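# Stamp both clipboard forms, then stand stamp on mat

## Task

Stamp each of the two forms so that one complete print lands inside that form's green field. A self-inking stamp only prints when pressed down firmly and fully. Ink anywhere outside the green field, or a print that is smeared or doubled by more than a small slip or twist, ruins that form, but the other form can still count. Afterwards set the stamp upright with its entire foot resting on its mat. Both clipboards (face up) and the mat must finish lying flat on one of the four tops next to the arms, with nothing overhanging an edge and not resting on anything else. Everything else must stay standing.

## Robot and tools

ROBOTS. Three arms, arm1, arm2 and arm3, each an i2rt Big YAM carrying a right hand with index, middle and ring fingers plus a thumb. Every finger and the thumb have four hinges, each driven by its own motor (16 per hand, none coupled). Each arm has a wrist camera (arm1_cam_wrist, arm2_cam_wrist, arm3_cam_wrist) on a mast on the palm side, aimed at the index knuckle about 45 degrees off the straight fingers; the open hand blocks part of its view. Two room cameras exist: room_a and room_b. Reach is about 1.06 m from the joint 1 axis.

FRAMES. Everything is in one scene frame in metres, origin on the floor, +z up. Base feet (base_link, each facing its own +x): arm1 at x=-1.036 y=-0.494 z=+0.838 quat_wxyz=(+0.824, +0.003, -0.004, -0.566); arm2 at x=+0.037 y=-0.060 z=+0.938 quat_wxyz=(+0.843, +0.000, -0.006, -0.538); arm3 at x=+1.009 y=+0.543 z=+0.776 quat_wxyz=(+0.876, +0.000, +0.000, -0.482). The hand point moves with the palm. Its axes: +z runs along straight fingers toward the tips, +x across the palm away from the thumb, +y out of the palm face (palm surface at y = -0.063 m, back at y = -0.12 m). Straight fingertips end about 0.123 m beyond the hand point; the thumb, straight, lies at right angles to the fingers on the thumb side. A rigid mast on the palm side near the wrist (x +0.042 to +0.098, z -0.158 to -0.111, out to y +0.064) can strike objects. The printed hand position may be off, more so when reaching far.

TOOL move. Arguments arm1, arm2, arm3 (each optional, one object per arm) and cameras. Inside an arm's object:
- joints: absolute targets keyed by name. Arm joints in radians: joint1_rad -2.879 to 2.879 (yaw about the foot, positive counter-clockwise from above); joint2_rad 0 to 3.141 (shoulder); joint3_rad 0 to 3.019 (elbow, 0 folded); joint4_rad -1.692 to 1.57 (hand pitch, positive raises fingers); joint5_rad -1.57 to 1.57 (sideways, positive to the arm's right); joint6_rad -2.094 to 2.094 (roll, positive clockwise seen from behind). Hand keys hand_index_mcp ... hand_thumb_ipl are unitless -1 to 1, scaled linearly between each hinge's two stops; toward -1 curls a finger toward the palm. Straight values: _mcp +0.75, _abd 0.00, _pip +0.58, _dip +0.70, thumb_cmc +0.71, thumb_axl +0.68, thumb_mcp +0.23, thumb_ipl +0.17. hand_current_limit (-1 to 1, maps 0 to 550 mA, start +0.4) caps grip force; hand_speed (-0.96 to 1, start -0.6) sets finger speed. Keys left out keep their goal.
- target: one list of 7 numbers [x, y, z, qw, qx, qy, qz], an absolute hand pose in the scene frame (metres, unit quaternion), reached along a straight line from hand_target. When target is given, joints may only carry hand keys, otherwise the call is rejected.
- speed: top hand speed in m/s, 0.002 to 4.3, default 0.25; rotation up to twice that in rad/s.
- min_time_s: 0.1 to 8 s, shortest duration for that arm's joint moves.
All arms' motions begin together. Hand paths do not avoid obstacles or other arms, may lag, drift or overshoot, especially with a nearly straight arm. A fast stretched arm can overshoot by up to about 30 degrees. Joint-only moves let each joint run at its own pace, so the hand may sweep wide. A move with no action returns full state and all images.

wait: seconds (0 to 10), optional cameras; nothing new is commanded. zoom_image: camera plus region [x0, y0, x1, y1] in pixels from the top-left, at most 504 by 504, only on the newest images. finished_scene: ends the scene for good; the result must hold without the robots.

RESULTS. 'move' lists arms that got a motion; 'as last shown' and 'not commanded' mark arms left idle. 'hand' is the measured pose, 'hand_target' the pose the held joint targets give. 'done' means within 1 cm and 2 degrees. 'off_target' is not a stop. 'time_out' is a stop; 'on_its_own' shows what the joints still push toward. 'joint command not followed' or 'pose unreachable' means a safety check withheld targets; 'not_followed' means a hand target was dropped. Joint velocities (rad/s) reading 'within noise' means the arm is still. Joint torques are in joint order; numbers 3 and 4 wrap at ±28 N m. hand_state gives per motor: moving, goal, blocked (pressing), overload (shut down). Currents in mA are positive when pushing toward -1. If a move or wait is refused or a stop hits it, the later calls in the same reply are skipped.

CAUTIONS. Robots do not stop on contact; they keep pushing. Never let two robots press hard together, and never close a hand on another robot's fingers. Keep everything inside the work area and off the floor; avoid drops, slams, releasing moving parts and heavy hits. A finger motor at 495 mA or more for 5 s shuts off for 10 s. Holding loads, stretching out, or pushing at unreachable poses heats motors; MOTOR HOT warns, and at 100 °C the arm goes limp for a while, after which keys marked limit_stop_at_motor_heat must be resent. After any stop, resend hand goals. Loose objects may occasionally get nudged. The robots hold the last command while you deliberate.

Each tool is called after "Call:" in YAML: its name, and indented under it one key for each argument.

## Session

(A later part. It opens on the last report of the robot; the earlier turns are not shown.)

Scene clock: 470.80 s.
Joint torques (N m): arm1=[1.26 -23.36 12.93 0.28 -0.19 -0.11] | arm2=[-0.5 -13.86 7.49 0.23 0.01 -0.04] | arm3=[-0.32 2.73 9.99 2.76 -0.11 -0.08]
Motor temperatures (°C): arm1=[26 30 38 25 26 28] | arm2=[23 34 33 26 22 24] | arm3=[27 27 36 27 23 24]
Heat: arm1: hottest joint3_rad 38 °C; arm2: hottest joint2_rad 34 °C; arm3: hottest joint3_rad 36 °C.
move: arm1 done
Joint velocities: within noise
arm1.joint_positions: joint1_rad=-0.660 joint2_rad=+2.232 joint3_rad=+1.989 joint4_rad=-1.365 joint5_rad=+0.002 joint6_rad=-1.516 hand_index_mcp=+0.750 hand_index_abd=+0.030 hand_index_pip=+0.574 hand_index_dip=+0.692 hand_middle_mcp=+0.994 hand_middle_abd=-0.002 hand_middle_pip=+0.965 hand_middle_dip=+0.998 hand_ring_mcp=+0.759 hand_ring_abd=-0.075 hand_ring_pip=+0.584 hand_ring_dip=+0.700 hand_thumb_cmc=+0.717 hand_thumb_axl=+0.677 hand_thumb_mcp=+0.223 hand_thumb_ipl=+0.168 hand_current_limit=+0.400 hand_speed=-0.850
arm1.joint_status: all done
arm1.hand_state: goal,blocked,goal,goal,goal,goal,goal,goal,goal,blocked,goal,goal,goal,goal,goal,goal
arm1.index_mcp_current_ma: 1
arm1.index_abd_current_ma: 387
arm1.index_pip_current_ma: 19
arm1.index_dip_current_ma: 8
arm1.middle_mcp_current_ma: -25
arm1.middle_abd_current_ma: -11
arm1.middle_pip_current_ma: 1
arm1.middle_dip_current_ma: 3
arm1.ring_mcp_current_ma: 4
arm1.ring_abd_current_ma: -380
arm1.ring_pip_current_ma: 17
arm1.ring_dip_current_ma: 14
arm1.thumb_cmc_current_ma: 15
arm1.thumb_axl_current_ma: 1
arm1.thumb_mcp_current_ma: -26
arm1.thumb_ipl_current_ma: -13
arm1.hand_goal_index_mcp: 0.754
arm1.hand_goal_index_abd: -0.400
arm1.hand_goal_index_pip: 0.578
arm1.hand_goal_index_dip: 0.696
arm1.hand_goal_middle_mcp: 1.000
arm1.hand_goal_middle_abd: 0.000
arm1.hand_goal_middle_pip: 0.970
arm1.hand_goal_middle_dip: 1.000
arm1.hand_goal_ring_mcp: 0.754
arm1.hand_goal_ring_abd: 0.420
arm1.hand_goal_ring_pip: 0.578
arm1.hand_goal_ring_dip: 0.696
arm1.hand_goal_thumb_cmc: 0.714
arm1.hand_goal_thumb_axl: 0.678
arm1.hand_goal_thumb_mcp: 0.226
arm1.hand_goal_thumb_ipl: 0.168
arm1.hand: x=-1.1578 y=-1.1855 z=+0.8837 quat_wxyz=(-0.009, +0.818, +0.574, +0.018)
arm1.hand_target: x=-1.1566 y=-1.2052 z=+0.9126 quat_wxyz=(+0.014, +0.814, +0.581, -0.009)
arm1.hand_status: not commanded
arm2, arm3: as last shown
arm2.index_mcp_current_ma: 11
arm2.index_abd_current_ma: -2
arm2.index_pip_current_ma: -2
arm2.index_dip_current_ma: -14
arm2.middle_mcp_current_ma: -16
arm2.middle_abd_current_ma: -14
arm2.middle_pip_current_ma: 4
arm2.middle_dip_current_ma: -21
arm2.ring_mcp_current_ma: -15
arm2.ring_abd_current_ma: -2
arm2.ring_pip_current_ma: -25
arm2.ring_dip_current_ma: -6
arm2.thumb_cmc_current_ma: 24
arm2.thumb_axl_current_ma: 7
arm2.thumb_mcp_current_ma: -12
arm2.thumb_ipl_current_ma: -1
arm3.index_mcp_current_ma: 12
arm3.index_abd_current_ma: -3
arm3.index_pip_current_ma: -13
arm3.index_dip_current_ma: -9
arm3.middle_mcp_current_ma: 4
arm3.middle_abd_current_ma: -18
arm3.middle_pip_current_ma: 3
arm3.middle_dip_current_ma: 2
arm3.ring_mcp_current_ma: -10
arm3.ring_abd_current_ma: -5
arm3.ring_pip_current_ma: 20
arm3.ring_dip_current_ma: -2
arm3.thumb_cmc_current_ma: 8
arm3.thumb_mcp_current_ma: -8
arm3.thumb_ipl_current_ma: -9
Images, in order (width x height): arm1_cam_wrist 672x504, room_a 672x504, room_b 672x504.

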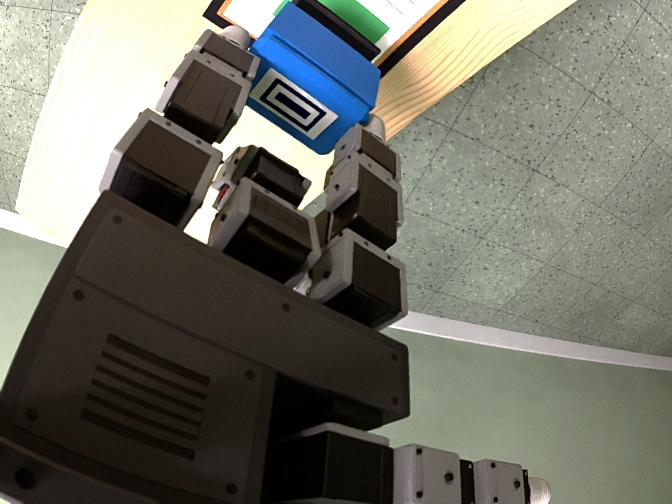

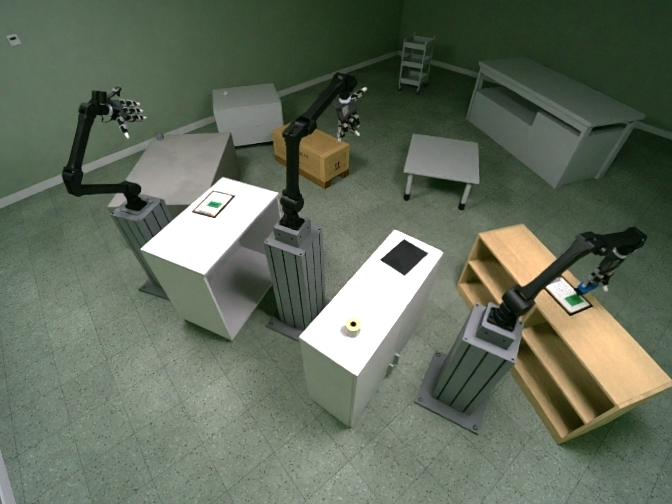

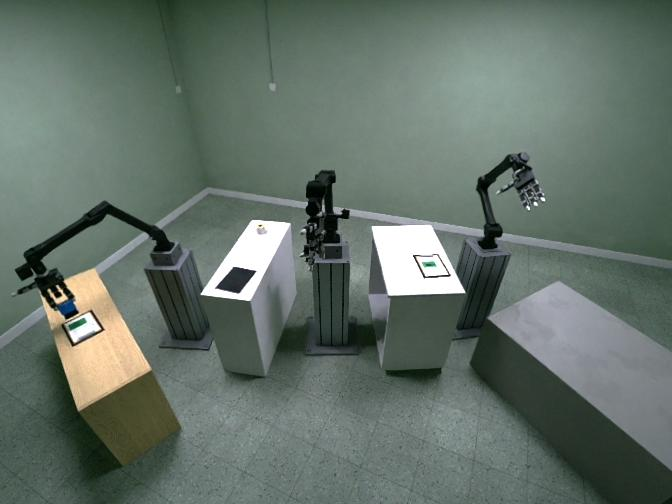

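Call:
move:
  arm1: {"target": [-1.1284, -1.2104, 0.906, -0.0223, 0.8121, 0.5835, -0.0585], "speed": 0.08}
  cameras: ["arm1_cam_wrist", "room_a", "room_b"]

Call:
zoom_image:
  camera: "arm1_cam_wrist"
  region: [200, 0, 480, 160]

Call:
zoom_image:
  camera: "room_b"
  region: [10, 260, 130, 370]

Call:
zoom_image:
  camera: "room_a"
  region: [530, 230, 650, 340]

Scene clock: 480.17 s.
Joint torques (N m): arm1=[1.14 -25.64 9.22 0.4 0.17 0.03] | arm2=[-0.5 -13.98 7.5 0.24 0.01 -0.04] | arm3=[-0.26 2.67 9.89 2.8 -0.05 -0.1]
Motor temperatures (°C): arm1=[26 30 38 25 26 28] | arm2=[23 34 33 26 22 24] | arm3=[27 27 36 27 23 24]
Heat: arm1: hottest joint3_rad 38 °C; arm2: hottest joint2_rad 34 °C; arm3: hottest joint3_rad 36 °C.
move: arm1 off_target
Joint velocities: within noise
arm1.joint_positions: joint1_rad=-0.585 joint2_rad=+2.228 joint3_rad=+1.985 joint4_rad=-1.321 joint5_rad=+0.118 joint6_rad=-1.470 hand_index_mcp=+0.750 hand_index_abd=+0.030 hand_index_pip=+0.574 hand_index_dip=+0.693 hand_middle_mcp=+0.994 hand_middle_abd=-0.002 hand_middle_pip=+0.965 hand_middle_dip=+0.998 hand_ring_mcp=+0.746 hand_ring_abd=-0.075 hand_ring_pip=+0.573 hand_ring_dip=+0.692 hand_thumb_cmc=+0.709 hand_thumb_axl=+0.677 hand_thumb_mcp=+0.223 hand_thumb_ipl=+0.168 hand_current_limit=+0.400 hand_speed=-0.850
arm1.joint_status: not commanded
arm1.hand_state: goal,blocked,goal,goal,goal,goal,goal,goal,goal,blocked,goal,goal,goal,goal,goal,goal
arm1.index_mcp_current_ma: -1
arm1.index_abd_current_ma: 381
arm1.index_pip_current_ma: -5
arm1.index_dip_current_ma: -3
arm1.middle_mcp_current_ma: -10
arm1.middle_abd_current_ma: -11
arm1.middle_pip_current_ma: 1
arm1.middle_dip_current_ma: -13
arm1.ring_mcp_current_ma: -2
arm1.ring_abd_current_ma: -380
arm1.ring_pip_current_ma: 5
arm1.ring_dip_current_ma: 4
arm1.thumb_cmc_current_ma: -7
arm1.thumb_axl_current_ma: -14
arm1.thumb_mcp_current_ma: -7
arm1.thumb_ipl_current_ma: -9
arm1.hand_goal_index_mcp: 0.754
arm1.hand_goal_index_abd: -0.400
arm1.hand_goal_index_pip: 0.578
arm1.hand_goal_index_dip: 0.696
arm1.hand_goal_middle_mcp: 1.000
arm1.hand_goal_middle_abd: 0.000
arm1.hand_goal_middle_pip: 0.970
arm1.hand_goal_middle_dip: 1.000
arm1.hand_goal_ring_mcp: 0.754
arm1.hand_goal_ring_abd: 0.420
arm1.hand_goal_ring_pip: 0.578
arm1.hand_goal_ring_dip: 0.696
arm1.hand_goal_thumb_cmc: 0.714
arm1.hand_goal_thumb_axl: 0.678
arm1.hand_goal_thumb_mcp: 0.226
arm1.hand_goal_thumb_ipl: 0.168
arm1.hand: x=-1.1296 y=-1.2013 z=+0.8776 quat_wxyz=(-0.039, +0.809, +0.585, -0.037)
arm1.hand_target: x=-1.1283 y=-1.2098 z=+0.9059 quat_wxyz=(-0.022, +0.811, +0.582, -0.058)
arm1.hand_status: off_target (0.030 m and 3.1 deg from the pose sent, 0.044 m and 9.0 deg at the start)
arm2: as last shown
arm2.index_mcp_current_ma: 7
arm2.index_abd_current_ma: 2
arm2.index_pip_current_ma: -10
arm2.index_dip_current_ma: -1
arm2.middle_mcp_current_ma: -10
arm2.middle_abd_current_ma: -13
arm2.middle_pip_current_ma: -4
arm2.middle_dip_current_ma: 3
arm2.ring_mcp_current_ma: -20
arm2.ring_abd_current_ma: -15
arm2.ring_pip_current_ma: -3
arm2.ring_dip_current_ma: -16
arm2.thumb_cmc_current_ma: 7
arm2.thumb_axl_current_ma: 6
arm2.thumb_mcp_current_ma: 10
arm2.thumb_ipl_current_ma: 12
arm3.joint_positions: joint1_rad=-0.091 joint2_rad=+0.578 joint3_rad=+1.342 joint4_rad=-1.238 joint5_rad=-0.091 joint6_rad=+0.998 hand_index_mcp=+0.757 hand_index_abd=+0.000 hand_index_pip=+0.577 hand_index_dip=+0.696 hand_middle_mcp=+0.757 hand_middle_abd=+0.001 hand_middle_pip=+0.577 hand_middle_dip=+0.696 hand_ring_mcp=+0.757 hand_ring_abd=+0.001 hand_ring_pip=+0.577 hand_ring_dip=+0.696 hand_thumb_cmc=+0.717 hand_thumb_axl=+0.677 hand_thumb_mcp=+0.226 hand_thumb_ipl=+0.168 hand_current_limit=+0.400 hand_speed=-0.600
arm3.joint_status: not commanded
arm3.hand_state: goal,goal,goal,goal,goal,goal,goal,goal,goal,goal,goal,goal,goal,goal,goal,goal
arm3.index_mcp_current_ma: 17
arm3.index_abd_current_ma: 14
arm3.index_pip_current_ma: -8
arm3.index_dip_current_ma: 0
arm3.middle_mcp_current_ma: 9
arm3.middle_abd_current_ma: -11
arm3.middle_pip_current_ma: 2
arm3.middle_dip_current_ma: -2
arm3.ring_mcp_current_ma: -4
arm3.ring_abd_current_ma: -8
arm3.ring_pip_current_ma: -3
arm3.ring_dip_current_ma: -2
arm3.thumb_cmc_current_ma: 1
arm3.thumb_axl_current_ma: -3
arm3.thumb_mcp_current_ma: -5
arm3.thumb_ipl_current_ma: -2
arm3.hand_goal_index_mcp: 0.754
arm3.hand_goal_index_abd: 0.000
arm3.hand_goal_index_pip: 0.576
arm3.hand_goal_index_dip: 0.696
arm3.hand_goal_middle_mcp: 0.754
arm3.hand_goal_middle_abd: 0.000
arm3.hand_goal_middle_pip: 0.576
arm3.hand_goal_middle_dip: 0.696
arm3.hand_goal_ring_mcp: 0.754
arm3.hand_goal_ring_abd: 0.000
arm3.hand_goal_ring_pip: 0.576
arm3.hand_goal_ring_dip: 0.696
arm3.hand_goal_thumb_cmc: 0.714
arm3.hand_goal_thumb_axl: 0.678
arm3.hand_goal_thumb_mcp: 0.226
arm3.hand_goal_thumb_ipl: 0.168
arm3.hand: x=+1.0652 y=+0.2841 z=+1.3427 quat_wxyz=(+0.359, +0.830, -0.197, +0.379)
arm3.hand_target: x=+1.0637 y=+0.2869 z=+1.3560 quat_wxyz=(+0.369, +0.822, -0.195, +0.387)
arm3.hand_status: not commanded
Images, in order (width x height): arm1_cam_wrist 672x504, room_a 672x504, room_b 672x504.

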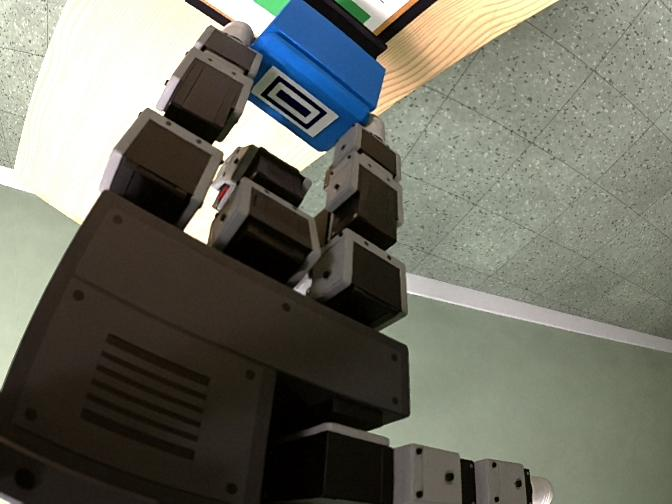

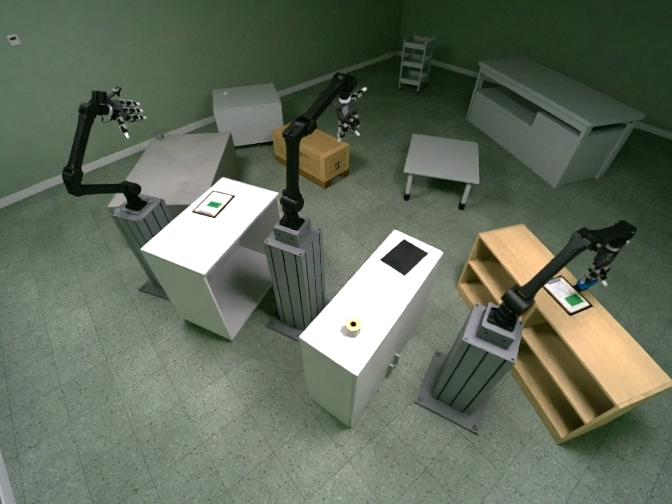

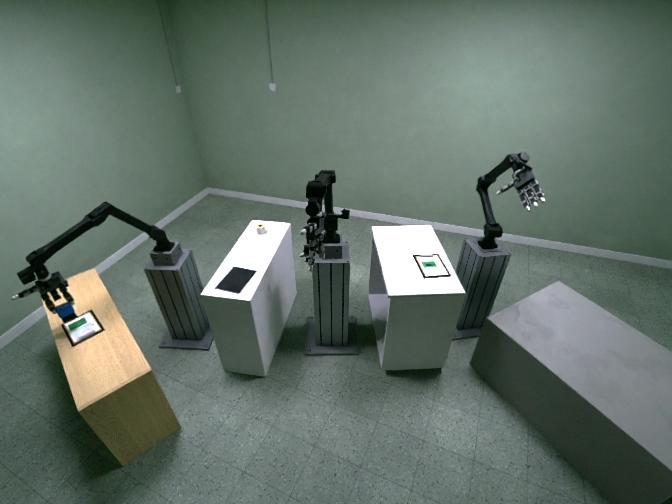

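Scaled by 1.800 from the camera's image (finer frame: 960x720).

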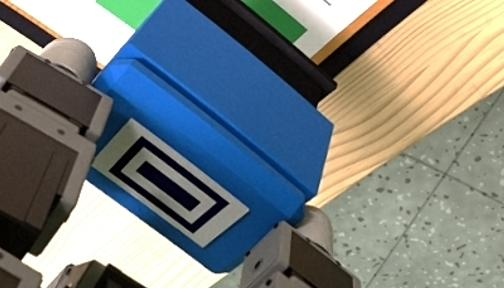

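Scaled by 4.200 from the camera's image (finer frame: 960x720).

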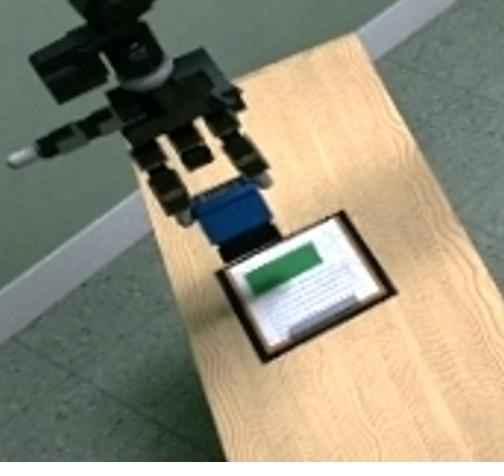

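Scaled by 4.200 from the camera's image (finer frame: 960x720).

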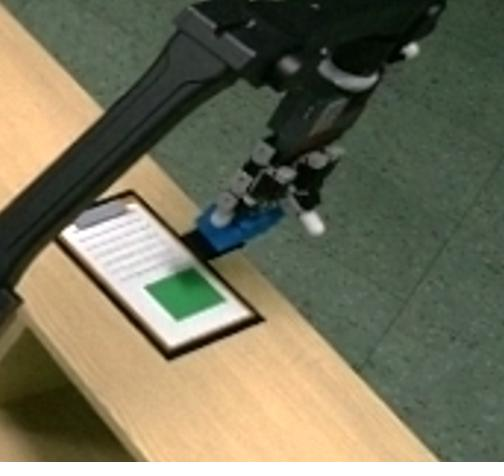

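Call:
move:
  arm1: {"target": [-1.1287, -1.1852, 0.891, -0.0223, 0.8121, 0.5835, -0.0585], "speed": 0.08}
  cameras: ["arm1_cam_wrist", "room_a", "room_b"]

Call:
zoom_image:
  camera: "arm1_cam_wrist"
  region: [200, 0, 480, 160]

Call:
zoom_image:
  camera: "room_b"
  region: [40, 280, 120, 350]

Call:
zoom_image:
  camera: "room_a"
  region: [540, 260, 620, 330]

Scene clock: 486.03 s.
Joint torques (N m): arm1=[0.38 -24.53 9.1 0.4 0.13 -0.05] | arm2=[-0.5 -13.98 7.5 0.23 0.01 -0.04] | arm3=[-0.26 2.84 9.87 2.59 -0.05 -0.06]
Motor temperatures (°C): arm1=[26 30 38 25 26 28] | arm2=[23 34 33 26 22 24] | arm3=[27 27 36 27 23 24]
Heat: arm1: hottest joint3_rad 38 °C; arm2: hottest joint2_rad 34 °C; arm3: hottest joint3_rad 36 °C.
move: arm1 off_target
Joint velocities: within noise
arm1.joint_positions: joint1_rad=-0.585 joint2_rad=+2.166 joint3_rad=+1.839 joint4_rad=-1.236 joint5_rad=+0.119 joint6_rad=-1.469 hand_index_mcp=+0.750 hand_index_abd=+0.030 hand_index_pip=+0.574 hand_index_dip=+0.693 hand_middle_mcp=+0.994 hand_middle_abd=-0.002 hand_middle_pip=+0.965 hand_middle_dip=+0.998 hand_ring_mcp=+0.746 hand_ring_abd=-0.075 hand_ring_pip=+0.573 hand_ring_dip=+0.692 hand_thumb_cmc=+0.710 hand_thumb_axl=+0.677 hand_thumb_mcp=+0.223 hand_thumb_ipl=+0.168 hand_current_limit=+0.400 hand_speed=-0.850
arm1.joint_status: not commanded
arm1.hand_state: goal,blocked,goal,goal,goal,goal,goal,goal,goal,blocked,goal,goal,goal,goal,goal,goal
arm1.index_mcp_current_ma: -22
arm1.index_abd_current_ma: 380
arm1.index_pip_current_ma: 12
arm1.index_dip_current_ma: -7
arm1.middle_mcp_current_ma: -11
arm1.middle_abd_current_ma: -16
arm1.middle_pip_current_ma: -7
arm1.middle_dip_current_ma: -6
arm1.ring_mcp_current_ma: -18
arm1.ring_abd_current_ma: -384
arm1.ring_pip_current_ma: 1
arm1.ring_dip_current_ma: 5
arm1.thumb_cmc_current_ma: -8
arm1.thumb_axl_current_ma: 5
arm1.thumb_mcp_current_ma: -11
arm1.thumb_ipl_current_ma: 0
arm1.hand_goal_index_mcp: 0.754
arm1.hand_goal_index_abd: -0.400
arm1.hand_goal_index_pip: 0.578
arm1.hand_goal_index_dip: 0.696
arm1.hand_goal_middle_mcp: 1.000
arm1.hand_goal_middle_abd: 0.000
arm1.hand_goal_middle_pip: 0.970
arm1.hand_goal_middle_dip: 1.000
arm1.hand_goal_ring_mcp: 0.754
arm1.hand_goal_ring_abd: 0.420
arm1.hand_goal_ring_pip: 0.578
arm1.hand_goal_ring_dip: 0.696
arm1.hand_goal_thumb_cmc: 0.714
arm1.hand_goal_thumb_axl: 0.678
arm1.hand_goal_thumb_mcp: 0.226
arm1.hand_goal_thumb_ipl: 0.168
arm1.hand: x=-1.1243 y=-1.1768 z=+0.8643 quat_wxyz=(-0.039, +0.809, +0.585, -0.038)
arm1.hand_target: x=-1.1286 y=-1.1847 z=+0.8909 quat_wxyz=(-0.022, +0.811, +0.582, -0.058)
arm1.hand_status: off_target (0.028 m and 3.0 deg from the pose sent, 0.021 m and 3.1 deg at the start)
arm2, arm3: as last shown
arm2.index_mcp_current_ma: -14
arm2.index_abd_current_ma: 3
arm2.index_pip_current_ma: 7
arm2.index_dip_current_ma: -14
arm2.middle_mcp_current_ma: -8
arm2.middle_abd_current_ma: 18
arm2.middle_pip_current_ma: -3
arm2.middle_dip_current_ma: 7
arm2.ring_mcp_current_ma: -14
arm2.ring_abd_current_ma: -13
arm2.ring_pip_current_ma: -10
arm2.ring_dip_current_ma: -7
arm2.thumb_cmc_current_ma: -3
arm2.thumb_axl_current_ma: 1
arm2.thumb_mcp_current_ma: -2
arm2.thumb_ipl_current_ma: 7
arm3.index_mcp_current_ma: 22
arm3.index_abd_current_ma: 18
arm3.index_dip_current_ma: 4
arm3.middle_mcp_current_ma: 3
arm3.middle_abd_current_ma: -10
arm3.middle_pip_current_ma: -9
arm3.middle_dip_current_ma: 1
arm3.ring_mcp_current_ma: -3
arm3.ring_abd_current_ma: -9
arm3.ring_pip_current_ma: 3
arm3.ring_dip_current_ma: 7
arm3.thumb_cmc_current_ma: -2
arm3.thumb_axl_current_ma: 6
arm3.thumb_mcp_current_ma: -4
arm3.thumb_ipl_current_ma: -8
Images, in order (width x height): arm1_cam_wrist 672x504, room_a 672x504, room_b 672x504.

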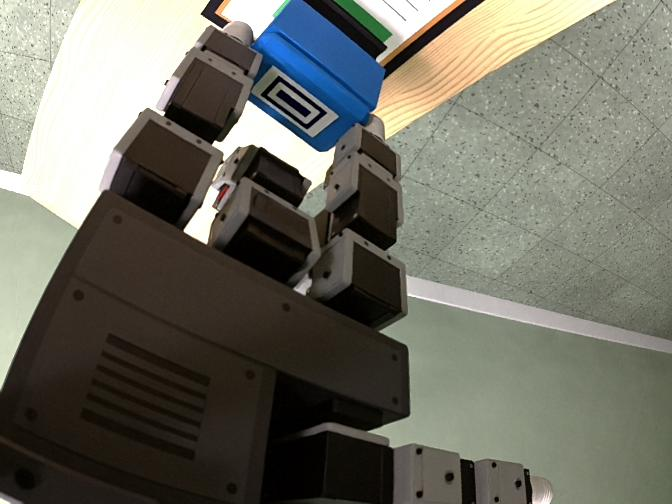

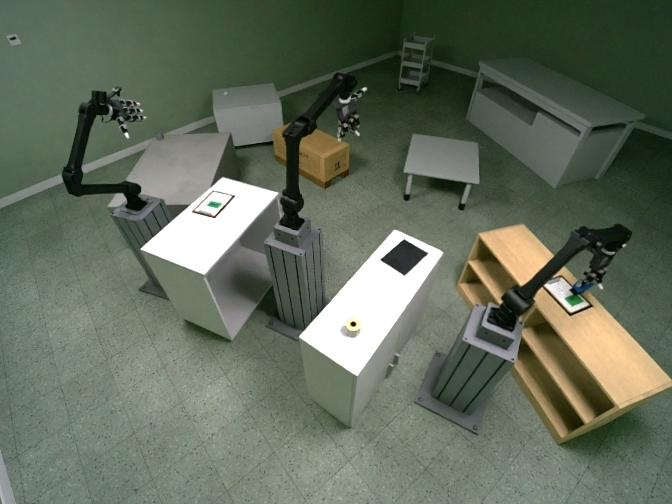

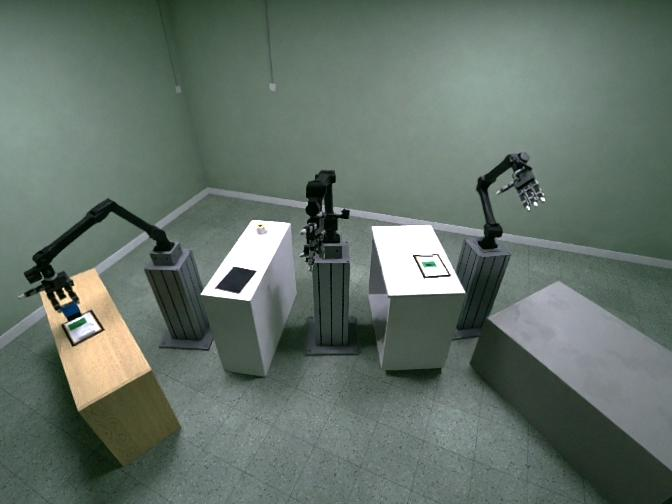

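Scaled by 1.800 from the camera's image (finer frame: 960x720).

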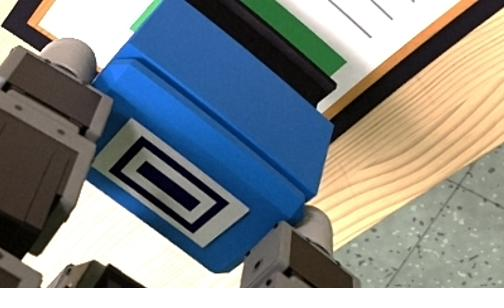

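Scaled by 6.300 from the camera's image (finer frame: 960x720).

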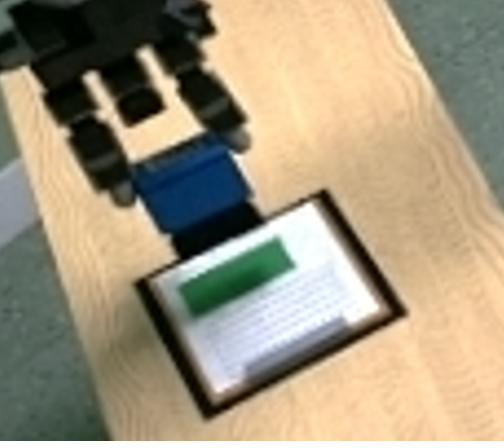

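Scaled by 6.300 from the camera's image (finer frame: 960x720).

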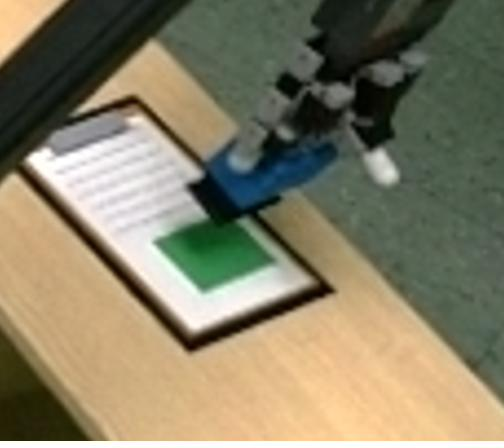

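Call:
move:
  arm1: {"target": [-1.1350, -1.1805, 0.870, -0.0223, 0.8121, 0.5835, -0.0585], "speed": 0.06}
  cameras: ["arm1_cam_wrist", "room_a", "room_b"]

Call:
zoom_image:
  camera: "arm1_cam_wrist"
  region: [200, 0, 480, 160]

Call:
zoom_image:
  camera: "room_b"
  region: [40, 280, 120, 350]

Call:
zoom_image:
  camera: "room_a"
  region: [540, 260, 620, 330]

Scene clock: 488.53 s.
Joint torques (N m): arm1=[-0.09 -23.59 9.01 0.44 0.11 -0.11] | arm2=[-0.44 -13.92 7.51 0.24 0.01 -0.04] | arm3=[-0.62 2.78 9.96 2.69 -0.08 -0.1]
Motor temperatures (°C): arm1=[26 30 38 25 26 28] | arm2=[23 34 33 26 22 24] | arm3=[27 27 36 27 22 24]
Heat: arm1: hottest joint3_rad 38 °C; arm2: hottest joint2_rad 34 °C; arm3: hottest joint3_rad 36 °C.
move: arm1 off_target
Joint velocities: within noise
arm1.joint_positions: joint1_rad=-0.589 joint2_rad=+2.165 joint3_rad=+1.799 joint4_rad=-1.184 joint5_rad=+0.119 joint6_rad=-1.473 hand_index_mcp=+0.750 hand_index_abd=+0.030 hand_index_pip=+0.574 hand_index_dip=+0.693 hand_middle_mcp=+0.994 hand_middle_abd=-0.002 hand_middle_pip=+0.965 hand_middle_dip=+0.998 hand_ring_mcp=+0.746 hand_ring_abd=-0.075 hand_ring_pip=+0.573 hand_ring_dip=+0.692 hand_thumb_cmc=+0.710 hand_thumb_axl=+0.677 hand_thumb_mcp=+0.223 hand_thumb_ipl=+0.168 hand_current_limit=+0.400 hand_speed=-0.850
arm1.joint_status: not commanded
arm1.hand_state: goal,blocked,goal,goal,goal,goal,goal,goal,goal,blocked,goal,goal,goal,goal,goal,goal
arm1.index_mcp_current_ma: -6
arm1.index_abd_current_ma: 387
arm1.index_pip_current_ma: -4
arm1.index_dip_current_ma: -10
arm1.middle_mcp_current_ma: -18
arm1.middle_abd_current_ma: -10
arm1.middle_pip_current_ma: 11
arm1.middle_dip_current_ma: 3
arm1.ring_mcp_current_ma: -14
arm1.ring_abd_current_ma: -395
arm1.ring_pip_current_ma: -11
arm1.ring_dip_current_ma: -3
arm1.thumb_cmc_current_ma: -7
arm1.thumb_axl_current_ma: -6
arm1.thumb_mcp_current_ma: -13
arm1.thumb_ipl_current_ma: -1
arm1.hand_goal_index_mcp: 0.754
arm1.hand_goal_index_abd: -0.400
arm1.hand_goal_index_pip: 0.578
arm1.hand_goal_index_dip: 0.696
arm1.hand_goal_middle_mcp: 1.000
arm1.hand_goal_middle_abd: 0.000
arm1.hand_goal_middle_pip: 0.970
arm1.hand_goal_middle_dip: 1.000
arm1.hand_goal_ring_mcp: 0.754
arm1.hand_goal_ring_abd: 0.420
arm1.hand_goal_ring_pip: 0.578
arm1.hand_goal_ring_dip: 0.696
arm1.hand_goal_thumb_cmc: 0.714
arm1.hand_goal_thumb_axl: 0.678
arm1.hand_goal_thumb_mcp: 0.226
arm1.hand_goal_thumb_ipl: 0.168
arm1.hand: x=-1.1266 y=-1.1739 z=+0.8510 quat_wxyz=(-0.035, +0.810, +0.584, -0.042)
arm1.hand_target: x=-1.1349 y=-1.1803 z=+0.8701 quat_wxyz=(-0.022, +0.811, +0.582, -0.058)
arm1.hand_status: off_target (0.022 m and 2.4 deg from the pose sent, 0.013 m and 3.0 deg at the start)
arm2, arm3: as last shown
arm2.index_mcp_current_ma: 5
arm2.index_abd_current_ma: -21
arm2.index_pip_current_ma: -22
arm2.index_dip_current_ma: 22
arm2.middle_mcp_current_ma: -12
arm2.middle_abd_current_ma: -15
arm2.middle_pip_current_ma: -17
arm2.middle_dip_current_ma: -22
arm2.ring_mcp_current_ma: -25
arm2.ring_abd_current_ma: 6
arm2.ring_pip_current_ma: -13
arm2.ring_dip_current_ma: -15
arm2.thumb_cmc_current_ma: 7
arm2.thumb_axl_current_ma: 8
arm2.thumb_mcp_current_ma: -5
arm2.thumb_ipl_current_ma: 4
arm3.index_mcp_current_ma: 4
arm3.index_pip_current_ma: -6
arm3.index_dip_current_ma: -7
arm3.middle_mcp_current_ma: -2
arm3.middle_abd_current_ma: -7
arm3.middle_pip_current_ma: 11
arm3.middle_dip_current_ma: 12
arm3.ring_mcp_current_ma: -7
arm3.ring_abd_current_ma: -10
arm3.ring_pip_current_ma: -9
arm3.ring_dip_current_ma: 2
arm3.thumb_cmc_current_ma: 6
arm3.thumb_axl_current_ma: -2
arm3.thumb_mcp_current_ma: 14
arm3.thumb_ipl_current_ma: -10
Images, in order (width x height): arm1_cam_wrist 672x504, room_a 672x504, room_b 672x504.

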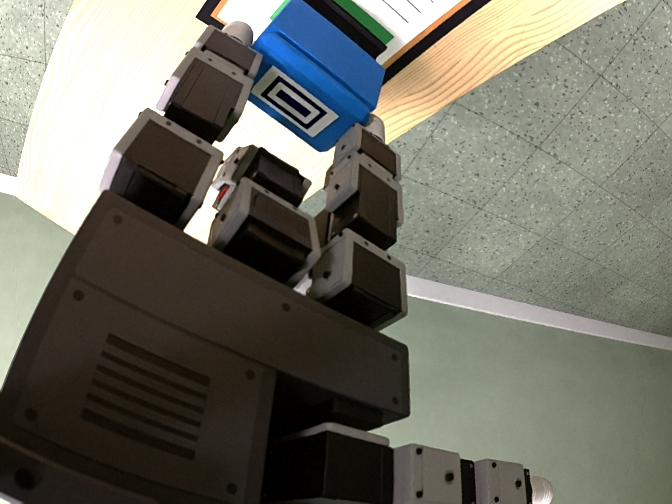

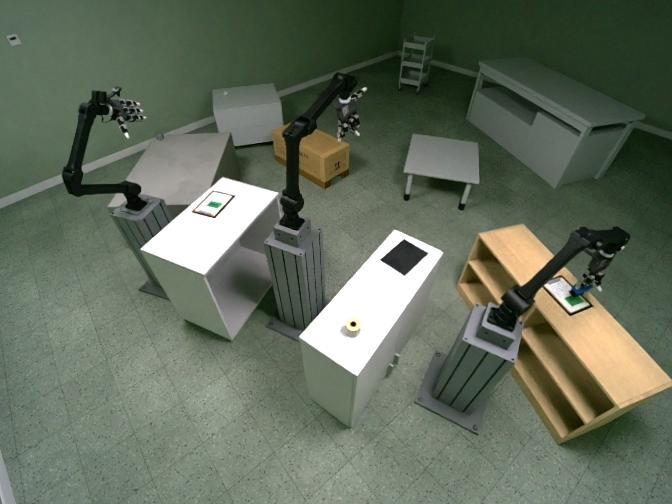

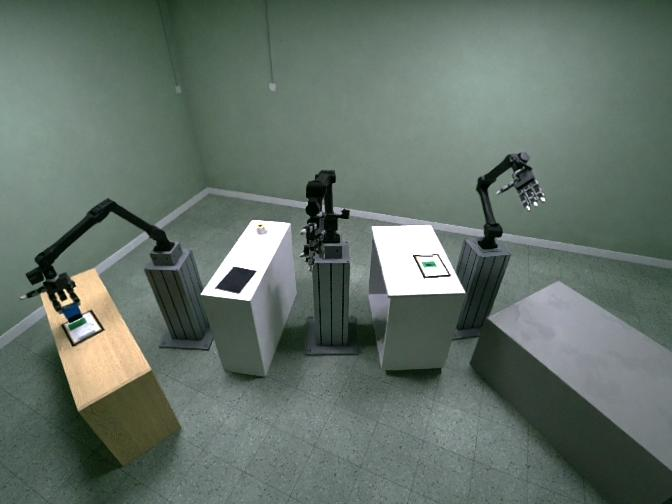

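Scaled by 1.800 from the camera's image (finer frame: 960x720).

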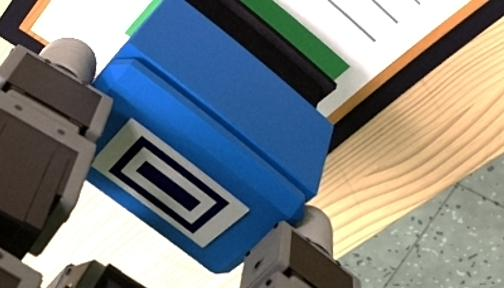

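Scaled by 6.300 from the camera's image (finer frame: 960x720).

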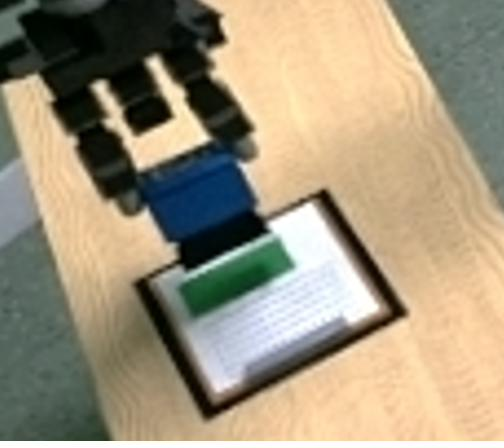

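Scaled by 6.300 from the camera's image (finer frame: 960x720).

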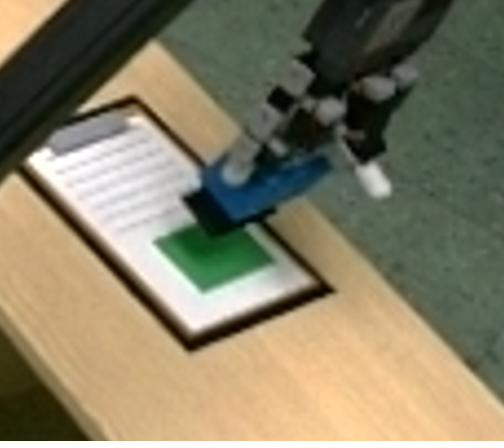

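Call:
move:
  arm1: {"target": [-1.1375, -1.1805, 0.855, -0.0223, 0.8121, 0.5835, -0.0585], "speed": 0.06}
  cameras: ["arm1_cam_wrist", "room_a", "room_b"]

Call:
zoom_image:
  camera: "arm1_cam_wrist"
  region: [200, 0, 480, 160]

Call:
zoom_image:
  camera: "room_b"
  region: [40, 280, 120, 350]

Call:
zoom_image:
  camera: "room_a"
  region: [540, 260, 620, 330]

Scene clock: 490.73 s.
Joint torques (N m): arm1=[-0.15 -22.18 8.95 0.51 0.1 -0.07] | arm2=[-0.44 -13.92 7.5 0.23 0.01 -0.04] | arm3=[-0.09 2.43 9.92 2.61 -0.09 -0.11]
Motor temperatures (°C): arm1=[26 31 38 25 26 28] | arm2=[23 34 33 26 22 24] | arm3=[27 27 36 27 22 24]
Heat: arm1: hottest joint3_rad 38 °C; arm2: hottest joint2_rad 34 °C; arm3: hottest joint3_rad 36 °C.
move: arm1 off_target
Joint velocities: within noise
arm1.joint_positions: joint1_rad=-0.593 joint2_rad=+2.165 joint3_rad=+1.787 joint4_rad=-1.155 joint5_rad=+0.119 joint6_rad=-1.477 hand_index_mcp=+0.750 hand_index_abd=+0.030 hand_index_pip=+0.574 hand_index_dip=+0.693 hand_middle_mcp=+0.994 hand_middle_abd=-0.002 hand_middle_pip=+0.965 hand_middle_dip=+0.998 hand_ring_mcp=+0.746 hand_ring_abd=-0.075 hand_ring_pip=+0.573 hand_ring_dip=+0.692 hand_thumb_cmc=+0.710 hand_thumb_axl=+0.677 hand_thumb_mcp=+0.223 hand_thumb_ipl=+0.168 hand_current_limit=+0.400 hand_speed=-0.850
arm1.joint_status: not commanded
arm1.hand_state: goal,blocked,goal,goal,goal,goal,goal,goal,goal,blocked,goal,goal,goal,goal,goal,goal
arm1.index_mcp_current_ma: -8
arm1.index_abd_current_ma: 385
arm1.index_pip_current_ma: -1
arm1.index_dip_current_ma: -5
arm1.middle_mcp_current_ma: -19
arm1.middle_abd_current_ma: -19
arm1.middle_pip_current_ma: -12
arm1.middle_dip_current_ma: -13
arm1.ring_mcp_current_ma: -1
arm1.ring_abd_current_ma: -390
arm1.ring_pip_current_ma: -14
arm1.ring_dip_current_ma: 5
arm1.thumb_cmc_current_ma: -30
arm1.thumb_axl_current_ma: 10
arm1.thumb_mcp_current_ma: -11
arm1.thumb_ipl_current_ma: -6
arm1.hand_goal_index_mcp: 0.754
arm1.hand_goal_index_abd: -0.400
arm1.hand_goal_index_pip: 0.578
arm1.hand_goal_index_dip: 0.696
arm1.hand_goal_middle_mcp: 1.000
arm1.hand_goal_middle_abd: 0.000
arm1.hand_goal_middle_pip: 0.970
arm1.hand_goal_middle_dip: 1.000
arm1.hand_goal_ring_mcp: 0.754
arm1.hand_goal_ring_abd: 0.420
arm1.hand_goal_ring_pip: 0.578
arm1.hand_goal_ring_dip: 0.696
arm1.hand_goal_thumb_cmc: 0.714
arm1.hand_goal_thumb_axl: 0.678
arm1.hand_goal_thumb_mcp: 0.226
arm1.hand_goal_thumb_ipl: 0.168
arm1.hand: x=-1.1295 y=-1.1757 z=+0.8471 quat_wxyz=(-0.030, +0.810, +0.584, -0.049)
arm1.hand_target: x=-1.1376 y=-1.1803 z=+0.8551 quat_wxyz=(-0.022, +0.811, +0.582, -0.058)
arm1.hand_status: off_target (0.012 m and 1.4 deg from the pose sent, 0.013 m and 2.4 deg at the start)
arm2, arm3: as last shown
arm2.index_mcp_current_ma: 7
arm2.index_abd_current_ma: -17
arm2.index_pip_current_ma: -3
arm2.index_dip_current_ma: -20
arm2.middle_mcp_current_ma: -17
arm2.middle_abd_current_ma: 0
arm2.middle_pip_current_ma: -16
arm2.middle_dip_current_ma: -19
arm2.ring_mcp_current_ma: -11
arm2.ring_abd_current_ma: -7
arm2.ring_pip_current_ma: -12
arm2.ring_dip_current_ma: -4
arm2.thumb_axl_current_ma: 14
arm2.thumb_mcp_current_ma: -4
arm2.thumb_ipl_current_ma: -11
arm3.index_mcp_current_ma: 3
arm3.index_abd_current_ma: 0
arm3.index_pip_current_ma: -7
arm3.index_dip_current_ma: 1
arm3.middle_mcp_current_ma: -8
arm3.middle_abd_current_ma: -5
arm3.middle_pip_current_ma: 1
arm3.middle_dip_current_ma: 4
arm3.ring_abd_current_ma: -13
arm3.ring_pip_current_ma: -22
arm3.ring_dip_current_ma: 6
arm3.thumb_cmc_current_ma: 5
arm3.thumb_axl_current_ma: 8
arm3.thumb_mcp_current_ma: -9
arm3.thumb_ipl_current_ma: 0
Images, in order (width x height): arm1_cam_wrist 672x504, room_a 672x504, room_b 672x504.

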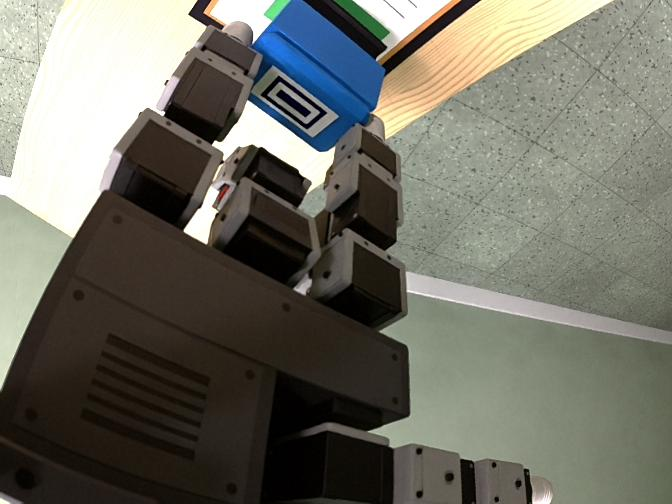

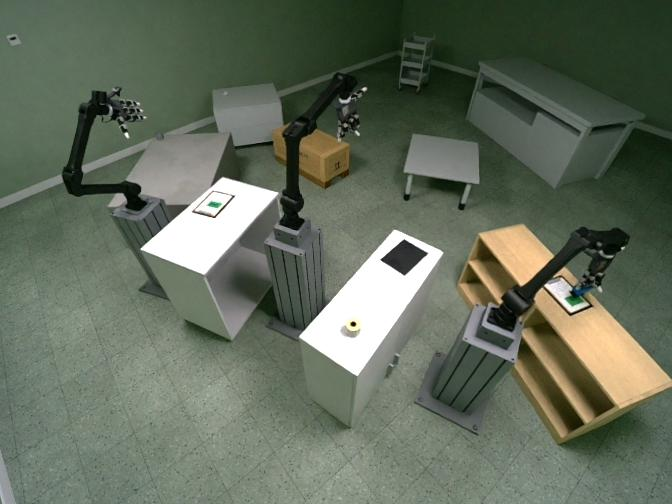

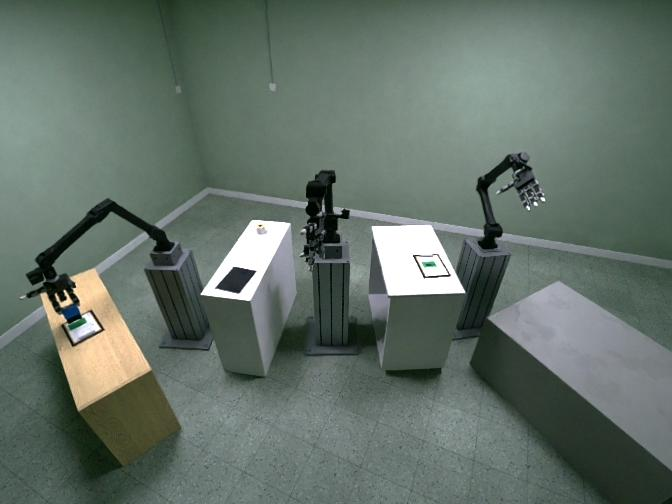

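Scaled by 1.800 from the camera's image (finer frame: 960x720).

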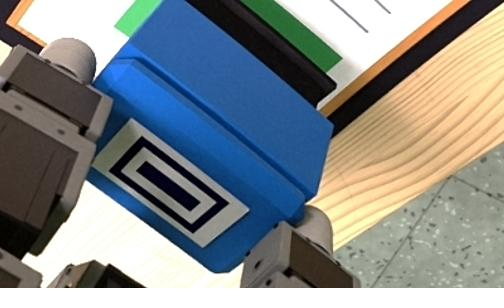

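Scaled by 6.300 from the camera's image (finer frame: 960x720).

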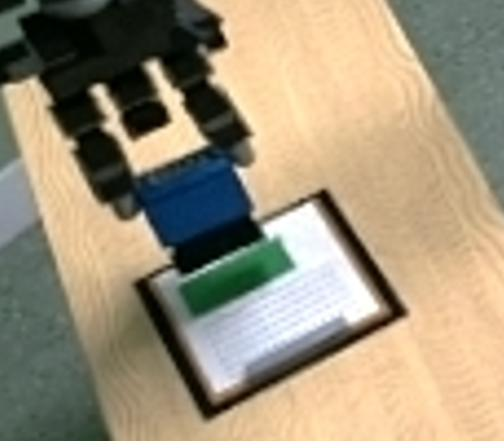

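Scaled by 6.300 from the camera's image (finer frame: 960x720).

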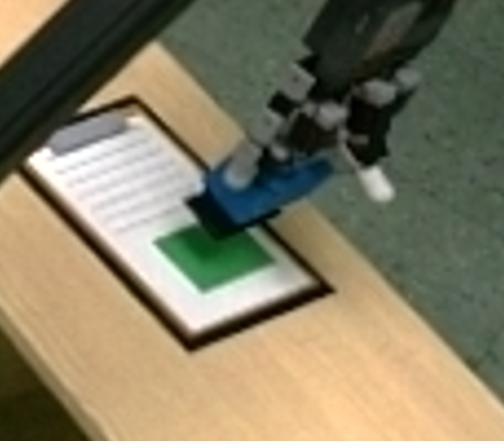

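Call:
move:
  arm1: {"joints": {"joint1_rad": -0.616, "joint2_rad": 2.217, "joint3_rad": 1.888, "joint4_rad": -1.172, "joint5_rad": 0.119, "joint6_rad": -1.462}, "min_time_s": 1.5}
  cameras: ["arm1_cam_wrist", "room_a", "room_b"]

Call:
zoom_image:
  camera: "arm1_cam_wrist"
  region: [200, 0, 480, 160]

Call:
zoom_image:
  camera: "room_b"
  region: [40, 280, 120, 350]

Call:
zoom_image:
  camera: "room_a"
  region: [540, 260, 620, 330]

Scene clock: 500.23 s.
Joint torques (N m): arm1=[-0.15 -22.77 12.66 -0.28 0.05 0.05] | arm2=[-0.5 -13.92 7.5 0.24 0.01 -0.04] | arm3=[-0.5 2.61 9.99 2.7 -0.11 -0.08]
Motor temperatures (°C): arm1=[26 31 37 25 26 28] | arm2=[23 34 33 26 22 24] | arm3=[27 27 36 27 22 24]
Heat: arm1: hottest joint3_rad 37 °C; arm2: hottest joint2_rad 34 °C; arm3: hottest joint3_rad 36 °C.
move: arm1 done
Joint velocities: within noise
arm1.joint_positions: joint1_rad=-0.606 joint2_rad=+2.223 joint3_rad=+1.837 joint4_rad=-1.164 joint5_rad=+0.119 joint6_rad=-1.470 hand_index_mcp=+0.750 hand_index_abd=+0.030 hand_index_pip=+0.574 hand_index_dip=+0.693 hand_middle_mcp=+0.994 hand_middle_abd=-0.002 hand_middle_pip=+0.965 hand_middle_dip=+0.998 hand_ring_mcp=+0.746 hand_ring_abd=-0.075 hand_ring_pip=+0.573 hand_ring_dip=+0.692 hand_thumb_cmc=+0.710 hand_thumb_axl=+0.677 hand_thumb_mcp=+0.223 hand_thumb_ipl=+0.168 hand_current_limit=+0.400 hand_speed=-0.850
arm1.joint_status: all done
arm1.hand_state: goal,blocked,goal,goal,goal,goal,goal,goal,goal,blocked,goal,goal,goal,goal,goal,goal
arm1.index_mcp_current_ma: -1
arm1.index_abd_current_ma: 396
arm1.index_pip_current_ma: -3
arm1.index_dip_current_ma: -3
arm1.middle_mcp_current_ma: -30
arm1.middle_abd_current_ma: -11
arm1.middle_pip_current_ma: -12
arm1.middle_dip_current_ma: -8
arm1.ring_mcp_current_ma: -20
arm1.ring_abd_current_ma: -393
arm1.ring_pip_current_ma: 5
arm1.ring_dip_current_ma: -20
arm1.thumb_cmc_current_ma: -17
arm1.thumb_axl_current_ma: 14
arm1.thumb_mcp_current_ma: 3
arm1.thumb_ipl_current_ma: -5
arm1.hand_goal_index_mcp: 0.754
arm1.hand_goal_index_abd: -0.400
arm1.hand_goal_index_pip: 0.578
arm1.hand_goal_index_dip: 0.696
arm1.hand_goal_middle_mcp: 1.000
arm1.hand_goal_middle_abd: 0.000
arm1.hand_goal_middle_pip: 0.970
arm1.hand_goal_middle_dip: 1.000
arm1.hand_goal_ring_mcp: 0.754
arm1.hand_goal_ring_abd: 0.420
arm1.hand_goal_ring_pip: 0.578
arm1.hand_goal_ring_dip: 0.696
arm1.hand_goal_thumb_cmc: 0.714
arm1.hand_goal_thumb_axl: 0.678
arm1.hand_goal_thumb_mcp: 0.226
arm1.hand_goal_thumb_ipl: 0.168
arm1.hand: x=-1.1409 y=-1.1850 z=+0.8278 quat_wxyz=(-0.035, +0.815, +0.576, -0.042)
arm1.hand_target: x=-1.1529 y=-1.2024 z=+0.8516 quat_wxyz=(-0.019, +0.821, +0.567, -0.061)
arm1.hand_status: not commanded
arm2, arm3: as last shown
arm2.index_abd_current_ma: -6
arm2.index_pip_current_ma: -13
arm2.index_dip_current_ma: 9
arm2.middle_mcp_current_ma: 9
arm2.middle_abd_current_ma: -10
arm2.middle_pip_current_ma: 6
arm2.middle_dip_current_ma: -2
arm2.ring_mcp_current_ma: -13
arm2.ring_abd_current_ma: -9
arm2.ring_pip_current_ma: -21
arm2.ring_dip_current_ma: -9
arm2.thumb_cmc_current_ma: 22
arm2.thumb_axl_current_ma: 13
arm2.thumb_mcp_current_ma: -7
arm2.thumb_ipl_current_ma: 5
arm3.index_mcp_current_ma: 4
arm3.index_abd_current_ma: 2
arm3.index_pip_current_ma: -4
arm3.index_dip_current_ma: -6
arm3.middle_mcp_current_ma: -5
arm3.middle_abd_current_ma: -17
arm3.middle_dip_current_ma: 13
arm3.ring_mcp_current_ma: -2
arm3.ring_abd_current_ma: -10
arm3.ring_pip_current_ma: -8
arm3.ring_dip_current_ma: -1
arm3.thumb_cmc_current_ma: 10
arm3.thumb_axl_current_ma: -1
arm3.thumb_mcp_current_ma: -7
arm3.thumb_ipl_current_ma: -6
Images, in order (width x height): arm1_cam_wrist 672x504, room_a 672x504, room_b 672x504.

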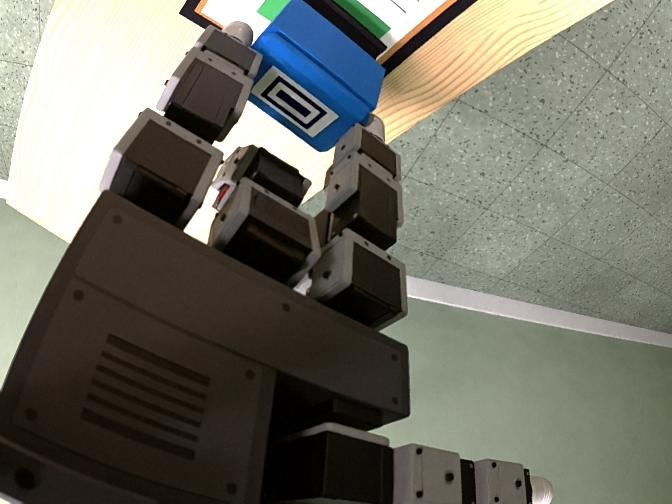

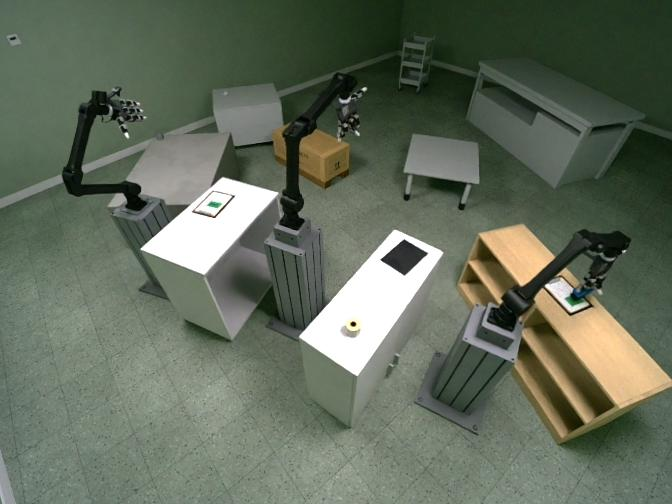

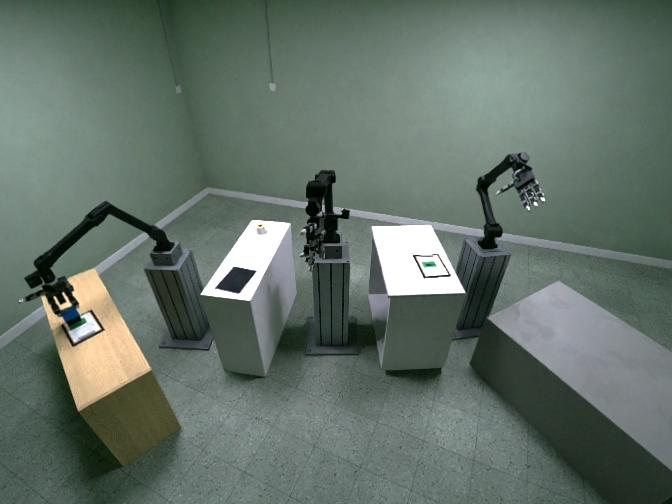

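Scaled by 1.800 from the camera's image (finer frame: 960x720).

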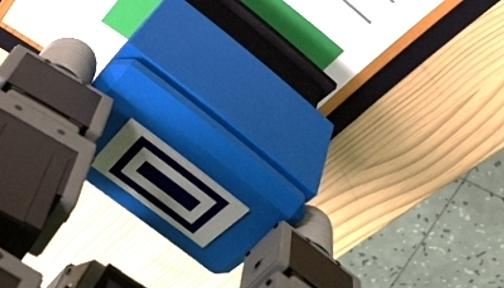

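Scaled by 6.300 from the camera's image (finer frame: 960x720).

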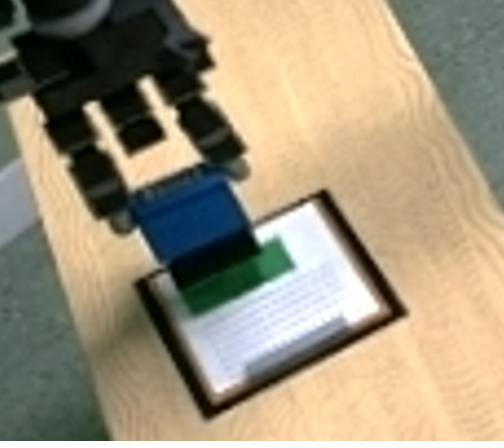

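Scaled by 6.300 from the camera's image (finer frame: 960x720).

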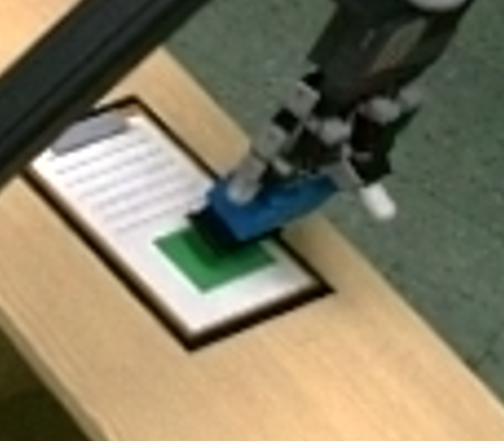

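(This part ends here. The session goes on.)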